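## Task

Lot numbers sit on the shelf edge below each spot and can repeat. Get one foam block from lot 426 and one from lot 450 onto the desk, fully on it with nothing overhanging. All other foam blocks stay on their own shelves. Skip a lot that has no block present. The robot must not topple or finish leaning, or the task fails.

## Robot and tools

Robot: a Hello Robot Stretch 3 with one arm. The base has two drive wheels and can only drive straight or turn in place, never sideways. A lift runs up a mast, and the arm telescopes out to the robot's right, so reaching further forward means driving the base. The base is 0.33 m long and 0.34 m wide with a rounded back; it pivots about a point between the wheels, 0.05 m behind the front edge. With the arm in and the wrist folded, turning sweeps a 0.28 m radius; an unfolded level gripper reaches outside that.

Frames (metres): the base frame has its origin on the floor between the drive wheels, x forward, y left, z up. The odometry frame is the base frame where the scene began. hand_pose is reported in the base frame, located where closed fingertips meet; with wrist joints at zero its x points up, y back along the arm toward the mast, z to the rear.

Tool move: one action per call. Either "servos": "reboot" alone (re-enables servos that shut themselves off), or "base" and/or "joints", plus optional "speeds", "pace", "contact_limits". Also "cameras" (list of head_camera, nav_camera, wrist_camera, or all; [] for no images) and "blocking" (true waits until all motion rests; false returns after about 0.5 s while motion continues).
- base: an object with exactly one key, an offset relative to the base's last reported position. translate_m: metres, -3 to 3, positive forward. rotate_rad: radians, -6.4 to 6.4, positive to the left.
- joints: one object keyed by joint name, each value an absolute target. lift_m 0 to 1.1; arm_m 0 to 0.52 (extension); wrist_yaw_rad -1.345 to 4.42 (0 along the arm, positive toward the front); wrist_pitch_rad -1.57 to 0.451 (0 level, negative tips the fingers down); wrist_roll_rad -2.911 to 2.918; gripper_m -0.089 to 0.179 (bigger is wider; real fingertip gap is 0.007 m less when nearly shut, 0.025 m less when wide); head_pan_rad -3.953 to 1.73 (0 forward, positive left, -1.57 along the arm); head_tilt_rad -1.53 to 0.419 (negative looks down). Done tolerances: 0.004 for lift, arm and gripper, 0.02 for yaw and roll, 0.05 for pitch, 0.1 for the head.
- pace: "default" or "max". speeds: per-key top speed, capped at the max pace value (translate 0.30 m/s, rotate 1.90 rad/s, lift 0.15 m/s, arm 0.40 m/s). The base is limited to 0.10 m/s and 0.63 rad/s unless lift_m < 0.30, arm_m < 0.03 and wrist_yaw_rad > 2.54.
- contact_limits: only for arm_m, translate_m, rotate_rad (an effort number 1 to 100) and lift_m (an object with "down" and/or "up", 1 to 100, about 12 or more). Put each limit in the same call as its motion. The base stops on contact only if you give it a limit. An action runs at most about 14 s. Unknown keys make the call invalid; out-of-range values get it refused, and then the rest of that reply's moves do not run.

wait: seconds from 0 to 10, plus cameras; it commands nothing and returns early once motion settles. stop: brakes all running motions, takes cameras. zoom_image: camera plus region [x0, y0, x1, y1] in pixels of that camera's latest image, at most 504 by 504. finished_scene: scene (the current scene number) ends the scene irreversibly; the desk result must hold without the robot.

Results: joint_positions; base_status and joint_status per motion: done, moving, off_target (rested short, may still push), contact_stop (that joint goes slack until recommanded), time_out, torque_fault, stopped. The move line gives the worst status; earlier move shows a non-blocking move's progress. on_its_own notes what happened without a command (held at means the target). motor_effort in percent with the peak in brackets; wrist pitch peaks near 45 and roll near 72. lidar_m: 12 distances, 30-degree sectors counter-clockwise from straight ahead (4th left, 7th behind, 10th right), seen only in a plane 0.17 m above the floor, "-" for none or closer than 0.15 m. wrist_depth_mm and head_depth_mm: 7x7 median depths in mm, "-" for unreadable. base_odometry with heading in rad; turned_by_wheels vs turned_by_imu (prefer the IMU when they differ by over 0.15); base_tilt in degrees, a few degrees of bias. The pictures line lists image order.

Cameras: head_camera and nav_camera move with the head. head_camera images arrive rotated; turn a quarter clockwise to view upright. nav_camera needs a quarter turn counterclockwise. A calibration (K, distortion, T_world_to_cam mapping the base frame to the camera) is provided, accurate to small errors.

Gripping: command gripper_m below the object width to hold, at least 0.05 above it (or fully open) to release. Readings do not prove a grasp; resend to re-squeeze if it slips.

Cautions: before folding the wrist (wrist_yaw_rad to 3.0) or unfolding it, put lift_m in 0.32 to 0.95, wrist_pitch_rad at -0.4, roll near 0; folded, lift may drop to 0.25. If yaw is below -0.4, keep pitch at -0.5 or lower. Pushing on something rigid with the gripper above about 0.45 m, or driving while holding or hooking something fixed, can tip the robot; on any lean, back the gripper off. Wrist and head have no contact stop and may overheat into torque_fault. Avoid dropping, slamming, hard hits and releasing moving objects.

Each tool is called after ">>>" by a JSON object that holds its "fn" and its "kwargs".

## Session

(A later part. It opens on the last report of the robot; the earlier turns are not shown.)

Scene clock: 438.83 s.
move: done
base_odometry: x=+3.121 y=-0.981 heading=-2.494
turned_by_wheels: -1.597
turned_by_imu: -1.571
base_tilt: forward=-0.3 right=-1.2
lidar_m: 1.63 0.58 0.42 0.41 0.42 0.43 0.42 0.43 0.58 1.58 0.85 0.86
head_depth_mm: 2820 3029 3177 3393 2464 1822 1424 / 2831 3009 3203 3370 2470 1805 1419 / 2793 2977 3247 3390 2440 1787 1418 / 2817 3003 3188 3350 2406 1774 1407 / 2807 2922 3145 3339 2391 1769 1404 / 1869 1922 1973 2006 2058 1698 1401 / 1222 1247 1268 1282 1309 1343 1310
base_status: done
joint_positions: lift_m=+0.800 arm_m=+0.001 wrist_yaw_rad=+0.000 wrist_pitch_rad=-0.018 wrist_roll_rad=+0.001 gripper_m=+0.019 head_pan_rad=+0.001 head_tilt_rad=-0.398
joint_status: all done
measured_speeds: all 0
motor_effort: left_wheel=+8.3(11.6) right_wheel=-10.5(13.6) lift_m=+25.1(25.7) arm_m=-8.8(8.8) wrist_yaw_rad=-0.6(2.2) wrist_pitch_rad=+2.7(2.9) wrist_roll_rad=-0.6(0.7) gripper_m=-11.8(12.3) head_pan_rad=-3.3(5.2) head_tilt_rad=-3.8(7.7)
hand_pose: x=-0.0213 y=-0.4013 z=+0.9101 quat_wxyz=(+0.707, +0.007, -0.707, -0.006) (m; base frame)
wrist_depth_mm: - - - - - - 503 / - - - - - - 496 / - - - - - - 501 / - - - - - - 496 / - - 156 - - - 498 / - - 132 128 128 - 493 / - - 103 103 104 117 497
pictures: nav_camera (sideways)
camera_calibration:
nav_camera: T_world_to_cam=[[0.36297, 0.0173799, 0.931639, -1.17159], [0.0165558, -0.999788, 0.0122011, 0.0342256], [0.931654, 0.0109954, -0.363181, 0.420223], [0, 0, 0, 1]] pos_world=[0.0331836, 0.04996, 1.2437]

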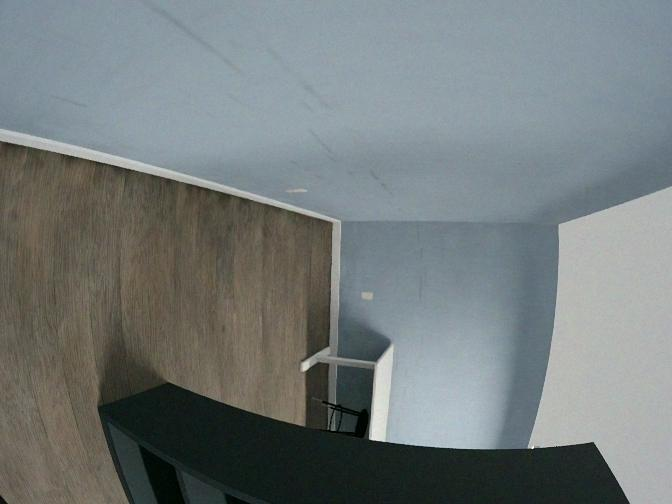

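>>> {"fn": "move", "kwargs": {"base": {"translate_m":1.25}, "cameras": []}}

>>> {"fn": "move", "kwargs": {"base": {"translate_m":0.92}, "joints": {"head_pan_rad":-1.57,"head_tilt_rad":-0.5}, "cameras": []}}

>>> {"fn": "move", "kwargs": {"base": {"rotate_rad":1.597}, "cameras": ["head_camera"]}}

Scene clock: 458.20 s.
move: done
base_odometry: x=+2.124 y=-1.735 heading=-2.494
turned_by_wheels: +0.000
turned_by_imu: +0.000
base_tilt: forward=-0.4 right=-1.2
lidar_m: 1.66 0.59 0.43 0.41 0.43 0.59 1.58 0.86 0.63 0.73 2.20 1.90
head_depth_mm: 1783 1887 2014 2156 2312 1798 1421 / 1769 1882 2027 2153 2278 1783 1411 / 1765 1879 2003 2152 2285 1789 1408 / 1760 1860 1996 2156 2279 1777 1404 / 1765 1874 1994 2147 2279 1771 1407 / 1736 1831 1956 2070 2091 1754 1389 / 1259 1274 1300 1318 1344 1374 1308
base_status: done
joint_positions: lift_m=+0.800 arm_m=+0.001 wrist_yaw_rad=+0.000 wrist_pitch_rad=-0.018 wrist_roll_rad=+0.001 gripper_m=+0.019 head_pan_rad=+0.000 head_tilt_rad=-0.400
joint_status: not commanded
measured_speeds: all 0
motor_effort: left_wheel=+3.1(11.9) right_wheel=+7.0(10.1) lift_m=+28.0(28.1) arm_m=-11.6(13.1) wrist_yaw_rad=+0.3(2.9) wrist_pitch_rad=+2.6(3.0) wrist_roll_rad=-0.2(0.7) gripper_m=-11.3(12.3) head_pan_rad=-2.6(3.7) head_tilt_rad=+0.6(4.6)
hand_pose: x=-0.0213 y=-0.4013 z=+0.9101 quat_wxyz=(+0.707, +0.007, -0.707, -0.006) (m; base frame)
wrist_depth_mm: - - - - - 332 324 / - - - - - 341 333 / - - - - - 350 344 / - - - - - 359 355 / - - 156 - 166 374 367 / - - 131 127 128 379 379 / - - 104 104 100 122 393
pictures: none
No camera images: "cameras" was empty.

Scene clock: 468.53 s.
move: done
base_odometry: x=+1.390 y=-2.290 heading=-2.494
turned_by_wheels: +0.000
turned_by_imu: +0.000
base_tilt: forward=-0.2 right=-1.2
lidar_m: 1.18 0.60 0.44 0.42 0.44 0.60 1.61 1.26 1.55 3.81 1.19 1.23
head_depth_mm: 3038 3013 2942 2714 2140 1633 1320 / 3526 3828 - 2977 2114 1620 1326 / 3609 3847 - 2997 2098 1569 1279 / 3474 3856 - 2976 2074 481 304 / 3528 3793 - 2907 2064 1538 1301 / 3501 3765 3818 2717 2034 1592 1292 / 3460 3535 2206 1465 1966 1584 1288
base_status: done
joint_positions: lift_m=+0.800 arm_m=+0.001 wrist_yaw_rad=+0.000 wrist_pitch_rad=-0.018 wrist_roll_rad=+0.001 gripper_m=+0.019 head_pan_rad=-1.570 head_tilt_rad=-0.500
joint_status: all done
measured_speeds: all 0
motor_effort: left_wheel=+4.0(10.0) right_wheel=+5.4(11.2) lift_m=+29.2(29.7) arm_m=-11.4(12.5) wrist_yaw_rad=-1.0(2.8) wrist_pitch_rad=+2.8(3.0) wrist_roll_rad=-0.2(0.7) gripper_m=-11.5(12.4) head_pan_rad=+3.5(4.1) head_tilt_rad=-4.7(9.6)
hand_pose: x=-0.0213 y=-0.4013 z=+0.9101 quat_wxyz=(+0.707, +0.007, -0.707, -0.006) (m; base frame)
wrist_depth_mm: - - - - - - - / - - - - - - - / - - - - - - - / - - - - - - - / - - 156 - - - - / - - 132 127 128 - - / - - 103 104 104 - -
pictures: none
No camera images: "cameras" was empty.

Scene clock: 472.17 s.
move: done
base_odometry: x=+1.390 y=-2.290 heading=-0.898
turned_by_wheels: +1.597
turned_by_imu: +1.570
base_tilt: forward=-0.3 right=-1.2
lidar_m: 0.42 0.44 0.60 1.66 1.38 1.57 3.85 1.20 1.22 1.18 0.60 0.44
head_depth_mm: 974 1050 1144 1257 1402 1528 1328 / 972 1054 1151 1254 1392 1519 1315 / 972 1051 1141 1254 1392 1489 1245 / 972 1049 1145 1263 1393 482 304 / 969 1051 1147 1252 1397 1480 1298 / 967 1049 1140 1252 1390 1509 1303 / 970 1050 1129 1222 1302 1335 1244
base_status: done
joint_positions: lift_m=+0.800 arm_m=+0.001 wrist_yaw_rad=+0.000 wrist_pitch_rad=-0.018 wrist_roll_rad=+0.001 gripper_m=+0.019 head_pan_rad=-1.570 head_tilt_rad=-0.500
joint_status: not commanded
measured_speeds: all 0
motor_effort: left_wheel=-9.4(12.7) right_wheel=+9.7(13.2) lift_m=+28.7(30.3) arm_m=-12.1(13.0) wrist_yaw_rad=-1.5(2.9) wrist_pitch_rad=+2.7(3.0) wrist_roll_rad=-0.3(0.5) gripper_m=-11.1(12.4) head_pan_rad=+2.7(4.1) head_tilt_rad=-3.7(5.3)
hand_pose: x=-0.0213 y=-0.4013 z=+0.9101 quat_wxyz=(+0.707, +0.007, -0.707, -0.006) (m; base frame)
wrist_depth_mm: - 893 - - - - - / - - - - - - - / - - - - - - - / - - - - - - - / - - 154 165 - - - / - - 132 128 128 - - / - - 103 104 104 - -
pictures: head_camera (sideways)
camera_calibration:
head_camera: T_world_to_cam=[[-0.0466548, 0.432439, -0.900456, 1.18749], [0.997508, -0.0275853, -0.0649311, 0.0780422], [-0.0529181, -0.901241, -0.430074, 0.515637], [0, 0, 0, 1]] pos_world=[0.00484106, -0.046652, 1.29611]

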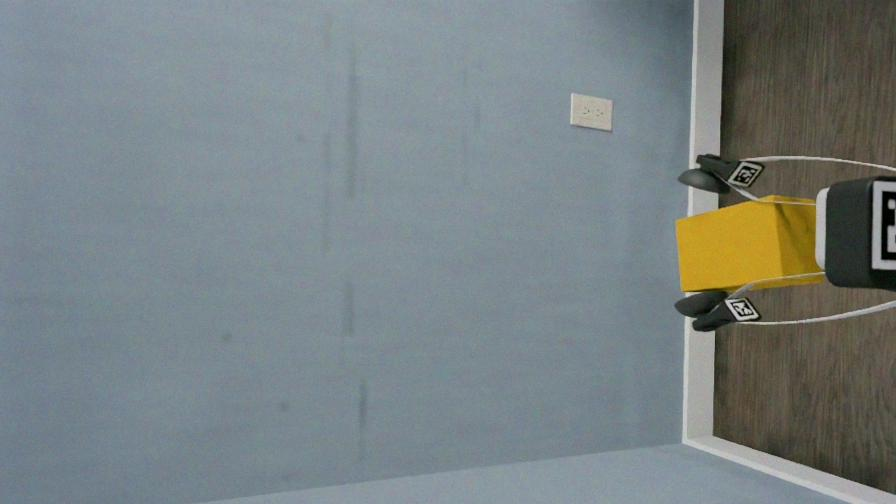

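>>> {"fn": "move", "kwargs": {"base": {"translate_m":-0.88}, "cameras": []}}

>>> {"fn": "move", "kwargs": {"base": {"translate_m":-0.86}, "cameras": ["head_camera"]}}

Scene clock: 489.83 s.
move: done
base_odometry: x=+0.841 y=-1.602 heading=-0.898
turned_by_wheels: +0.000
turned_by_imu: +0.000
base_tilt: forward=-0.3 right=-1.2
lidar_m: 1.29 1.35 1.84 1.11 1.15 1.57 2.96 0.94 0.89 0.73 1.22 1.35
head_depth_mm: 971 1048 1144 1229 958 731 596 / 967 1053 1141 1222 950 727 592 / 974 1046 1146 1217 942 704 575 / 971 1048 1142 1219 930 483 304 / 967 1050 1144 1255 1390 1470 1205 / 967 1048 1136 1255 1396 1505 1294 / 972 1045 1140 1256 1395 1498 1292
base_status: done
joint_positions: lift_m=+0.800 arm_m=+0.001 wrist_yaw_rad=+0.000 wrist_pitch_rad=-0.018 wrist_roll_rad=+0.001 gripper_m=+0.019 head_pan_rad=-1.570 head_tilt_rad=-0.500
joint_status: not commanded
measured_speeds: all 0
motor_effort: left_wheel=-3.9(13.3) right_wheel=-8.3(11.1) lift_m=+24.6(28.3) arm_m=-11.5(13.1) wrist_yaw_rad=-1.5(2.4) wrist_pitch_rad=+2.8(3.0) wrist_roll_rad=+0.0(0.7) gripper_m=-11.5(12.3) head_pan_rad=+2.0(3.7) head_tilt_rad=-2.1(4.3)
hand_pose: x=-0.0213 y=-0.4013 z=+0.9101 quat_wxyz=(+0.707, +0.007, -0.707, -0.006) (m; base frame)
wrist_depth_mm: - - - - - - - / - - - - - - - / - - - - - - - / - - - - - - - / - - 153 166 - - - / - - 132 127 128 - - / - - 103 103 100 108 -
pictures: none
No camera images: "cameras" was empty.

Scene clock: 499.57 s.
move: done
base_odometry: x=+0.305 y=-0.929 heading=-0.898
turned_by_wheels: +0.000
turned_by_imu: +0.000
base_tilt: forward=-0.3 right=-1.2
lidar_m: 2.14 1.57 1.15 1.11 1.15 1.58 2.13 1.64 0.83 0.51 0.75 1.03
head_depth_mm: 966 1045 1140 1232 956 730 595 / 969 1041 1136 1220 948 727 590 / 968 1046 1136 1217 939 703 560 / 968 1050 1138 1216 933 482 304 / 964 1046 1132 1213 924 691 583 / 970 1045 1136 1217 919 711 581 / 966 1042 1136 1212 917 707 580
base_status: done
joint_positions: lift_m=+0.800 arm_m=+0.001 wrist_yaw_rad=+0.000 wrist_pitch_rad=-0.018 wrist_roll_rad=+0.001 gripper_m=+0.019 head_pan_rad=-1.570 head_tilt_rad=-0.500
joint_status: not commanded
measured_speeds: all 0
motor_effort: left_wheel=-8.8(12.5) right_wheel=-2.2(12.5) lift_m=+26.0(26.5) arm_m=-11.3(12.4) wrist_yaw_rad=-1.0(2.4) wrist_pitch_rad=+2.8(3.0) wrist_roll_rad=-0.4(0.8) gripper_m=-11.5(12.3) head_pan_rad=+1.8(2.6) head_tilt_rad=-1.3(2.9)
hand_pose: x=-0.0213 y=-0.4013 z=+0.9101 quat_wxyz=(+0.707, +0.007, -0.707, -0.006) (m; base frame)
wrist_depth_mm: - - - - - - - / - - - - - - - / - - - - - - - / - - - - - - - / - - 150 166 - - - / - - 132 127 128 124 - / - - 103 104 100 117 -
pictures: head_camera (sideways)
camera_calibration:
head_camera: T_world_to_cam=[[-0.0466548, 0.432439, -0.900456, 1.18749], [0.997508, -0.0275853, -0.0649311, 0.0780422], [-0.0529181, -0.901241, -0.430074, 0.515637], [0, 0, 0, 1]] pos_world=[0.00484106, -0.046652, 1.29611]

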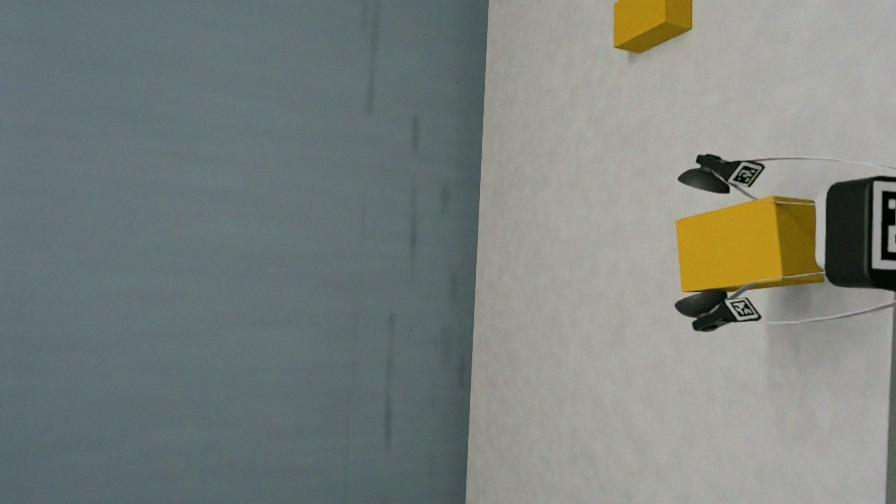

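>>> {"fn": "move", "kwargs": {"joints": {"arm_m":0.26,"lift_m":0.72}, "cameras": []}}

>>> {"fn": "move", "kwargs": {"joints": {"lift_m":0.62}, "speeds": {"lift_m":0.03}, "contact_limits": {"lift_m":{"down":13}}, "cameras": ["head_camera"]}}

Scene clock: 506.97 s.
move: done
base_odometry: x=+0.305 y=-0.929 heading=-0.898
turned_by_wheels: +0.000
turned_by_imu: +0.000
base_tilt: forward=-0.3 right=-1.2
lidar_m: 2.15 1.57 1.15 1.11 1.15 1.58 2.13 1.63 0.83 0.51 0.75 1.03
head_depth_mm: 971 1041 1143 1230 954 734 595 / 970 1041 1139 1212 951 663 380 / 968 1051 1135 1221 937 468 544 / 966 1049 1139 1212 825 492 569 / 966 1045 1139 1211 928 713 584 / 967 1042 1143 1220 919 709 579 / 966 1043 1138 1217 911 707 578
base_status: not commanded
joint_positions: lift_m=+0.720 arm_m=+0.260 wrist_yaw_rad=+0.000 wrist_pitch_rad=-0.018 wrist_roll_rad=+0.001 gripper_m=+0.019 head_pan_rad=-1.570 head_tilt_rad=-0.500
joint_status: all done
measured_speeds: all 0
motor_effort: left_wheel=-8.5(9.2) right_wheel=-1.9(2.9) lift_m=+24.3(26.8) arm_m=+12.3(14.4) wrist_yaw_rad=-0.7(2.4) wrist_pitch_rad=+2.9(3.0) wrist_roll_rad=-0.5(0.5) gripper_m=-11.3(12.2) head_pan_rad=+0.8(1.8) head_tilt_rad=-0.2(1.1)
hand_pose: x=-0.0213 y=-0.6607 z=+0.8300 quat_wxyz=(+0.707, +0.007, -0.707, -0.007) (m; base frame)
wrist_depth_mm: - - - - - - - / - - - - - - - / - - - - - - - / - - - - - - - / - - 150 166 - - - / - - 131 127 128 - - / - - 103 103 100 108 -
pictures: none
No camera images: "cameras" was empty.

Scene clock: 510.27 s.
move: contact_stop
base_odometry: x=+0.305 y=-0.929 heading=-0.898
turned_by_wheels: +0.000
turned_by_imu: +0.000
base_tilt: forward=-0.4 right=-1.3
lidar_m: 2.14 1.57 1.15 1.11 1.15 1.58 2.13 1.63 0.83 0.51 0.75 1.03
head_depth_mm: 971 1051 1140 1234 956 731 593 / 967 1046 1139 1220 951 730 466 / 968 1044 1133 1218 941 724 499 / 968 1046 1138 1214 932 591 537 / 966 1045 1141 1215 926 714 583 / 968 1048 1137 1213 918 709 580 / 966 1040 1138 1212 917 705 577
base_status: not commanded
joint_positions: lift_m=+0.650 arm_m=+0.260 wrist_yaw_rad=+0.001 wrist_pitch_rad=+0.007 wrist_roll_rad=+0.000 gripper_m=+0.019 head_pan_rad=-1.570 head_tilt_rad=-0.500
joint_status: lift_m contact_stop (moved -0.070 of -0.100)
measured_speeds: translate_m=+0.000 rotate_rad=+0.000 lift_m=+0.001 arm_m=+0.000 wrist_yaw_rad=+0.000 wrist_pitch_rad=+0.000 wrist_roll_rad=+0.000 head_pan_rad=+0.000 head_tilt_rad=+0.000
on_its_own: lift_m is slack since a contact_stop (your +0.620 is given up)
motor_effort: left_wheel=-3.7(9.0) right_wheel=-1.9(2.8) lift_m=+25.9(26.1) arm_m=+9.7(12.9) wrist_yaw_rad=-1.1(2.1) wrist_pitch_rad=-1.9(7.3) wrist_roll_rad=-0.3(0.7) gripper_m=-11.9(12.4) head_pan_rad=+1.2(1.6) head_tilt_rad=+0.8(1.2)
contact_limits: lift_m down 13 (down: maximum 72; up: maximum 65)
hand_pose: x=-0.0212 y=-0.6614 z=+0.7668 quat_wxyz=(+0.707, -0.002, -0.707, +0.003) (m; base frame)
wrist_depth_mm: - - - - - - - / - - - - - - - / - - - - - - - / - - - - - - - / - - 150 166 - - - / - - 132 127 128 - - / - - 103 103 100 108 -
pictures: head_camera (sideways)
camera_calibration:
head_camera: T_world_to_cam=[[-0.0466548, 0.432439, -0.900456, 1.18749], [0.997508, -0.0275853, -0.0649311, 0.0780422], [-0.0529181, -0.901241, -0.430074, 0.515637], [0, 0, 0, 1]] pos_world=[0.00484106, -0.046652, 1.29611]

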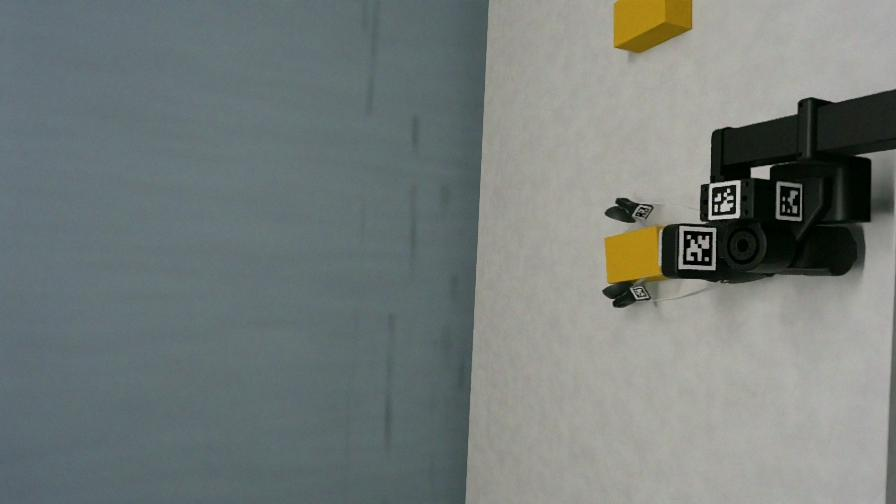

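>>> {"fn": "move", "kwargs": {"joints": {"gripper_m":0.179}, "cameras": []}}

>>> {"fn": "move", "kwargs": {"joints": {"lift_m":0.82}, "cameras": []}}

>>> {"fn": "move", "kwargs": {"joints": {"arm_m":0.05}, "cameras": ["head_camera"]}}

Scene clock: 516.03 s.
move: done
base_odometry: x=+0.305 y=-0.929 heading=-0.898
turned_by_wheels: +0.000
turned_by_imu: +0.000
base_tilt: forward=-0.4 right=-1.2
lidar_m: 2.15 1.57 1.15 1.11 1.15 1.58 2.13 1.63 0.83 0.51 0.75 1.03
head_depth_mm: 966 1047 1145 1233 959 733 595 / 969 1047 1143 1216 947 726 467 / 965 1042 1143 1216 940 707 499 / 964 1046 1138 1212 932 591 538 / 965 1042 1142 1217 924 714 583 / 968 1044 1133 1215 918 711 580 / 968 1045 1137 1210 911 708 579
base_status: not commanded
joint_positions: lift_m=+0.651 arm_m=+0.260 wrist_yaw_rad=+0.001 wrist_pitch_rad=+0.003 wrist_roll_rad=+0.000 gripper_m=+0.179 head_pan_rad=-1.570 head_tilt_rad=-0.500
joint_status: all done
measured_speeds: all 0
on_its_own: lift_m is slack since a contact_stop (your +0.620 is given up)
motor_effort: left_wheel=-3.7(4.4) right_wheel=-1.5(2.8) lift_m=+26.3(27.3) arm_m=+2.4(5.4) wrist_yaw_rad=-1.7(2.4) wrist_pitch_rad=-1.1(1.2) wrist_roll_rad=+0.1(0.4) gripper_m=+0.2(83.1) head_pan_rad=+0.4(1.0) head_tilt_rad=+0.9(1.9)
contact_limits: lift_m down 13 (down: maximum 72; up: maximum 65)
hand_pose: x=-0.0212 y=-0.6613 z=+0.7662 quat_wxyz=(+0.707, -0.001, -0.707, +0.001) (m; base frame)
wrist_depth_mm: - - - - - - - / - - - - - - - / - - - - - - - / - - - - - - - / - 142 - - - - - / - 126 132 141 125 - - / - - 107 107 102 - 105
pictures: none
No camera images: "cameras" was empty.

Scene clock: 518.40 s.
move: done
base_odometry: x=+0.305 y=-0.929 heading=-0.898
turned_by_wheels: +0.000
turned_by_imu: +0.000
base_tilt: forward=-0.2 right=-1.2
lidar_m: 2.14 1.57 1.15 1.11 1.16 1.58 2.13 1.64 0.83 0.51 0.75 1.03
head_depth_mm: 967 1044 1138 1235 958 355 291 / 966 1042 1143 1227 452 355 561 / 966 1040 1142 1216 430 449 588 / 967 1045 1138 1213 514 653 584 / 965 1043 1140 1214 893 714 583 / 965 1040 1133 1212 919 708 581 / 967 1044 1133 1209 916 709 578
base_status: not commanded
joint_positions: lift_m=+0.820 arm_m=+0.260 wrist_yaw_rad=+0.001 wrist_pitch_rad=-0.015 wrist_roll_rad=+0.000 gripper_m=+0.179 head_pan_rad=-1.570 head_tilt_rad=-0.500
joint_status: all done
measured_speeds: all 0
motor_effort: left_wheel=-3.8(4.4) right_wheel=-2.0(2.8) lift_m=+27.8(32.4) arm_m=-0.7(2.7) wrist_yaw_rad=-0.6(2.5) wrist_pitch_rad=+2.2(2.4) wrist_roll_rad=-0.5(0.5) gripper_m=+0.6(1.2) head_pan_rad=-0.4(0.9) head_tilt_rad=+1.5(2.2)
hand_pose: x=-0.0213 y=-0.6608 z=+0.9308 quat_wxyz=(+0.707, +0.006, -0.707, -0.005) (m; base frame)
wrist_depth_mm: - - - - - - - / - - - - - - - / - - - - - - - / - - - - - - - / - 142 - - - - - / - 126 - - - - - / - - - - - - 105
pictures: none
No camera images: "cameras" was empty.

Scene clock: 521.17 s.
move: done
base_odometry: x=+0.305 y=-0.929 heading=-0.898
turned_by_wheels: +0.000
turned_by_imu: +0.000
base_tilt: forward=-0.4 right=-1.2
lidar_m: 2.14 1.57 1.15 1.11 1.15 1.58 2.14 1.64 0.83 0.51 0.75 1.02
head_depth_mm: 966 1047 1140 1237 955 732 629 / 968 1047 1140 1215 945 702 627 / 964 1044 1138 1212 942 722 375 / 971 1047 1136 1215 934 718 332 / 969 1047 1134 1211 927 692 583 / 966 1043 1137 1204 918 689 581 / 965 1046 1138 1222 910 709 578
base_status: not commanded
joint_positions: lift_m=+0.820 arm_m=+0.050 wrist_yaw_rad=+0.001 wrist_pitch_rad=-0.015 wrist_roll_rad=+0.000 gripper_m=+0.179 head_pan_rad=-1.570 head_tilt_rad=-0.500
joint_status: all done
measured_speeds: all 0
motor_effort: left_wheel=-3.8(4.6) right_wheel=-2.1(2.8) lift_m=+25.7(28.9) arm_m=-11.5(14.5) wrist_yaw_rad=-1.0(2.8) wrist_pitch_rad=+2.3(2.4) wrist_roll_rad=-0.2(0.5) gripper_m=+0.4(1.1) head_pan_rad=-0.1(0.6) head_tilt_rad=+2.1(2.6)
hand_pose: x=-0.0213 y=-0.4508 z=+0.9308 quat_wxyz=(+0.707, +0.006, -0.707, -0.005) (m; base frame)
wrist_depth_mm: - - - - - - - / - - - - - - - / - - - - - - - / - - - - - - - / - 142 - - - - - / - 126 - - - - - / - - - - - - 105
pictures: head_camera (sideways)
camera_calibration:
head_camera: T_world_to_cam=[[-0.0466548, 0.432439, -0.900456, 1.18749], [0.997508, -0.0275853, -0.0649311, 0.0780422], [-0.0529181, -0.901241, -0.430074, 0.515637], [0, 0, 0, 1]] pos_world=[0.00484106, -0.046652, 1.29611]

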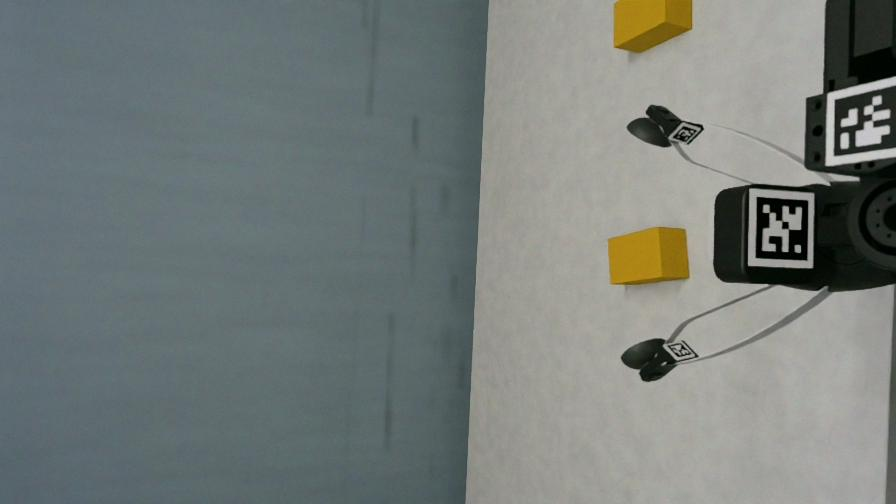

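>>> {"fn": "finished_scene", "kwargs": {"scene": 3}}

The scene is finished: the task was done.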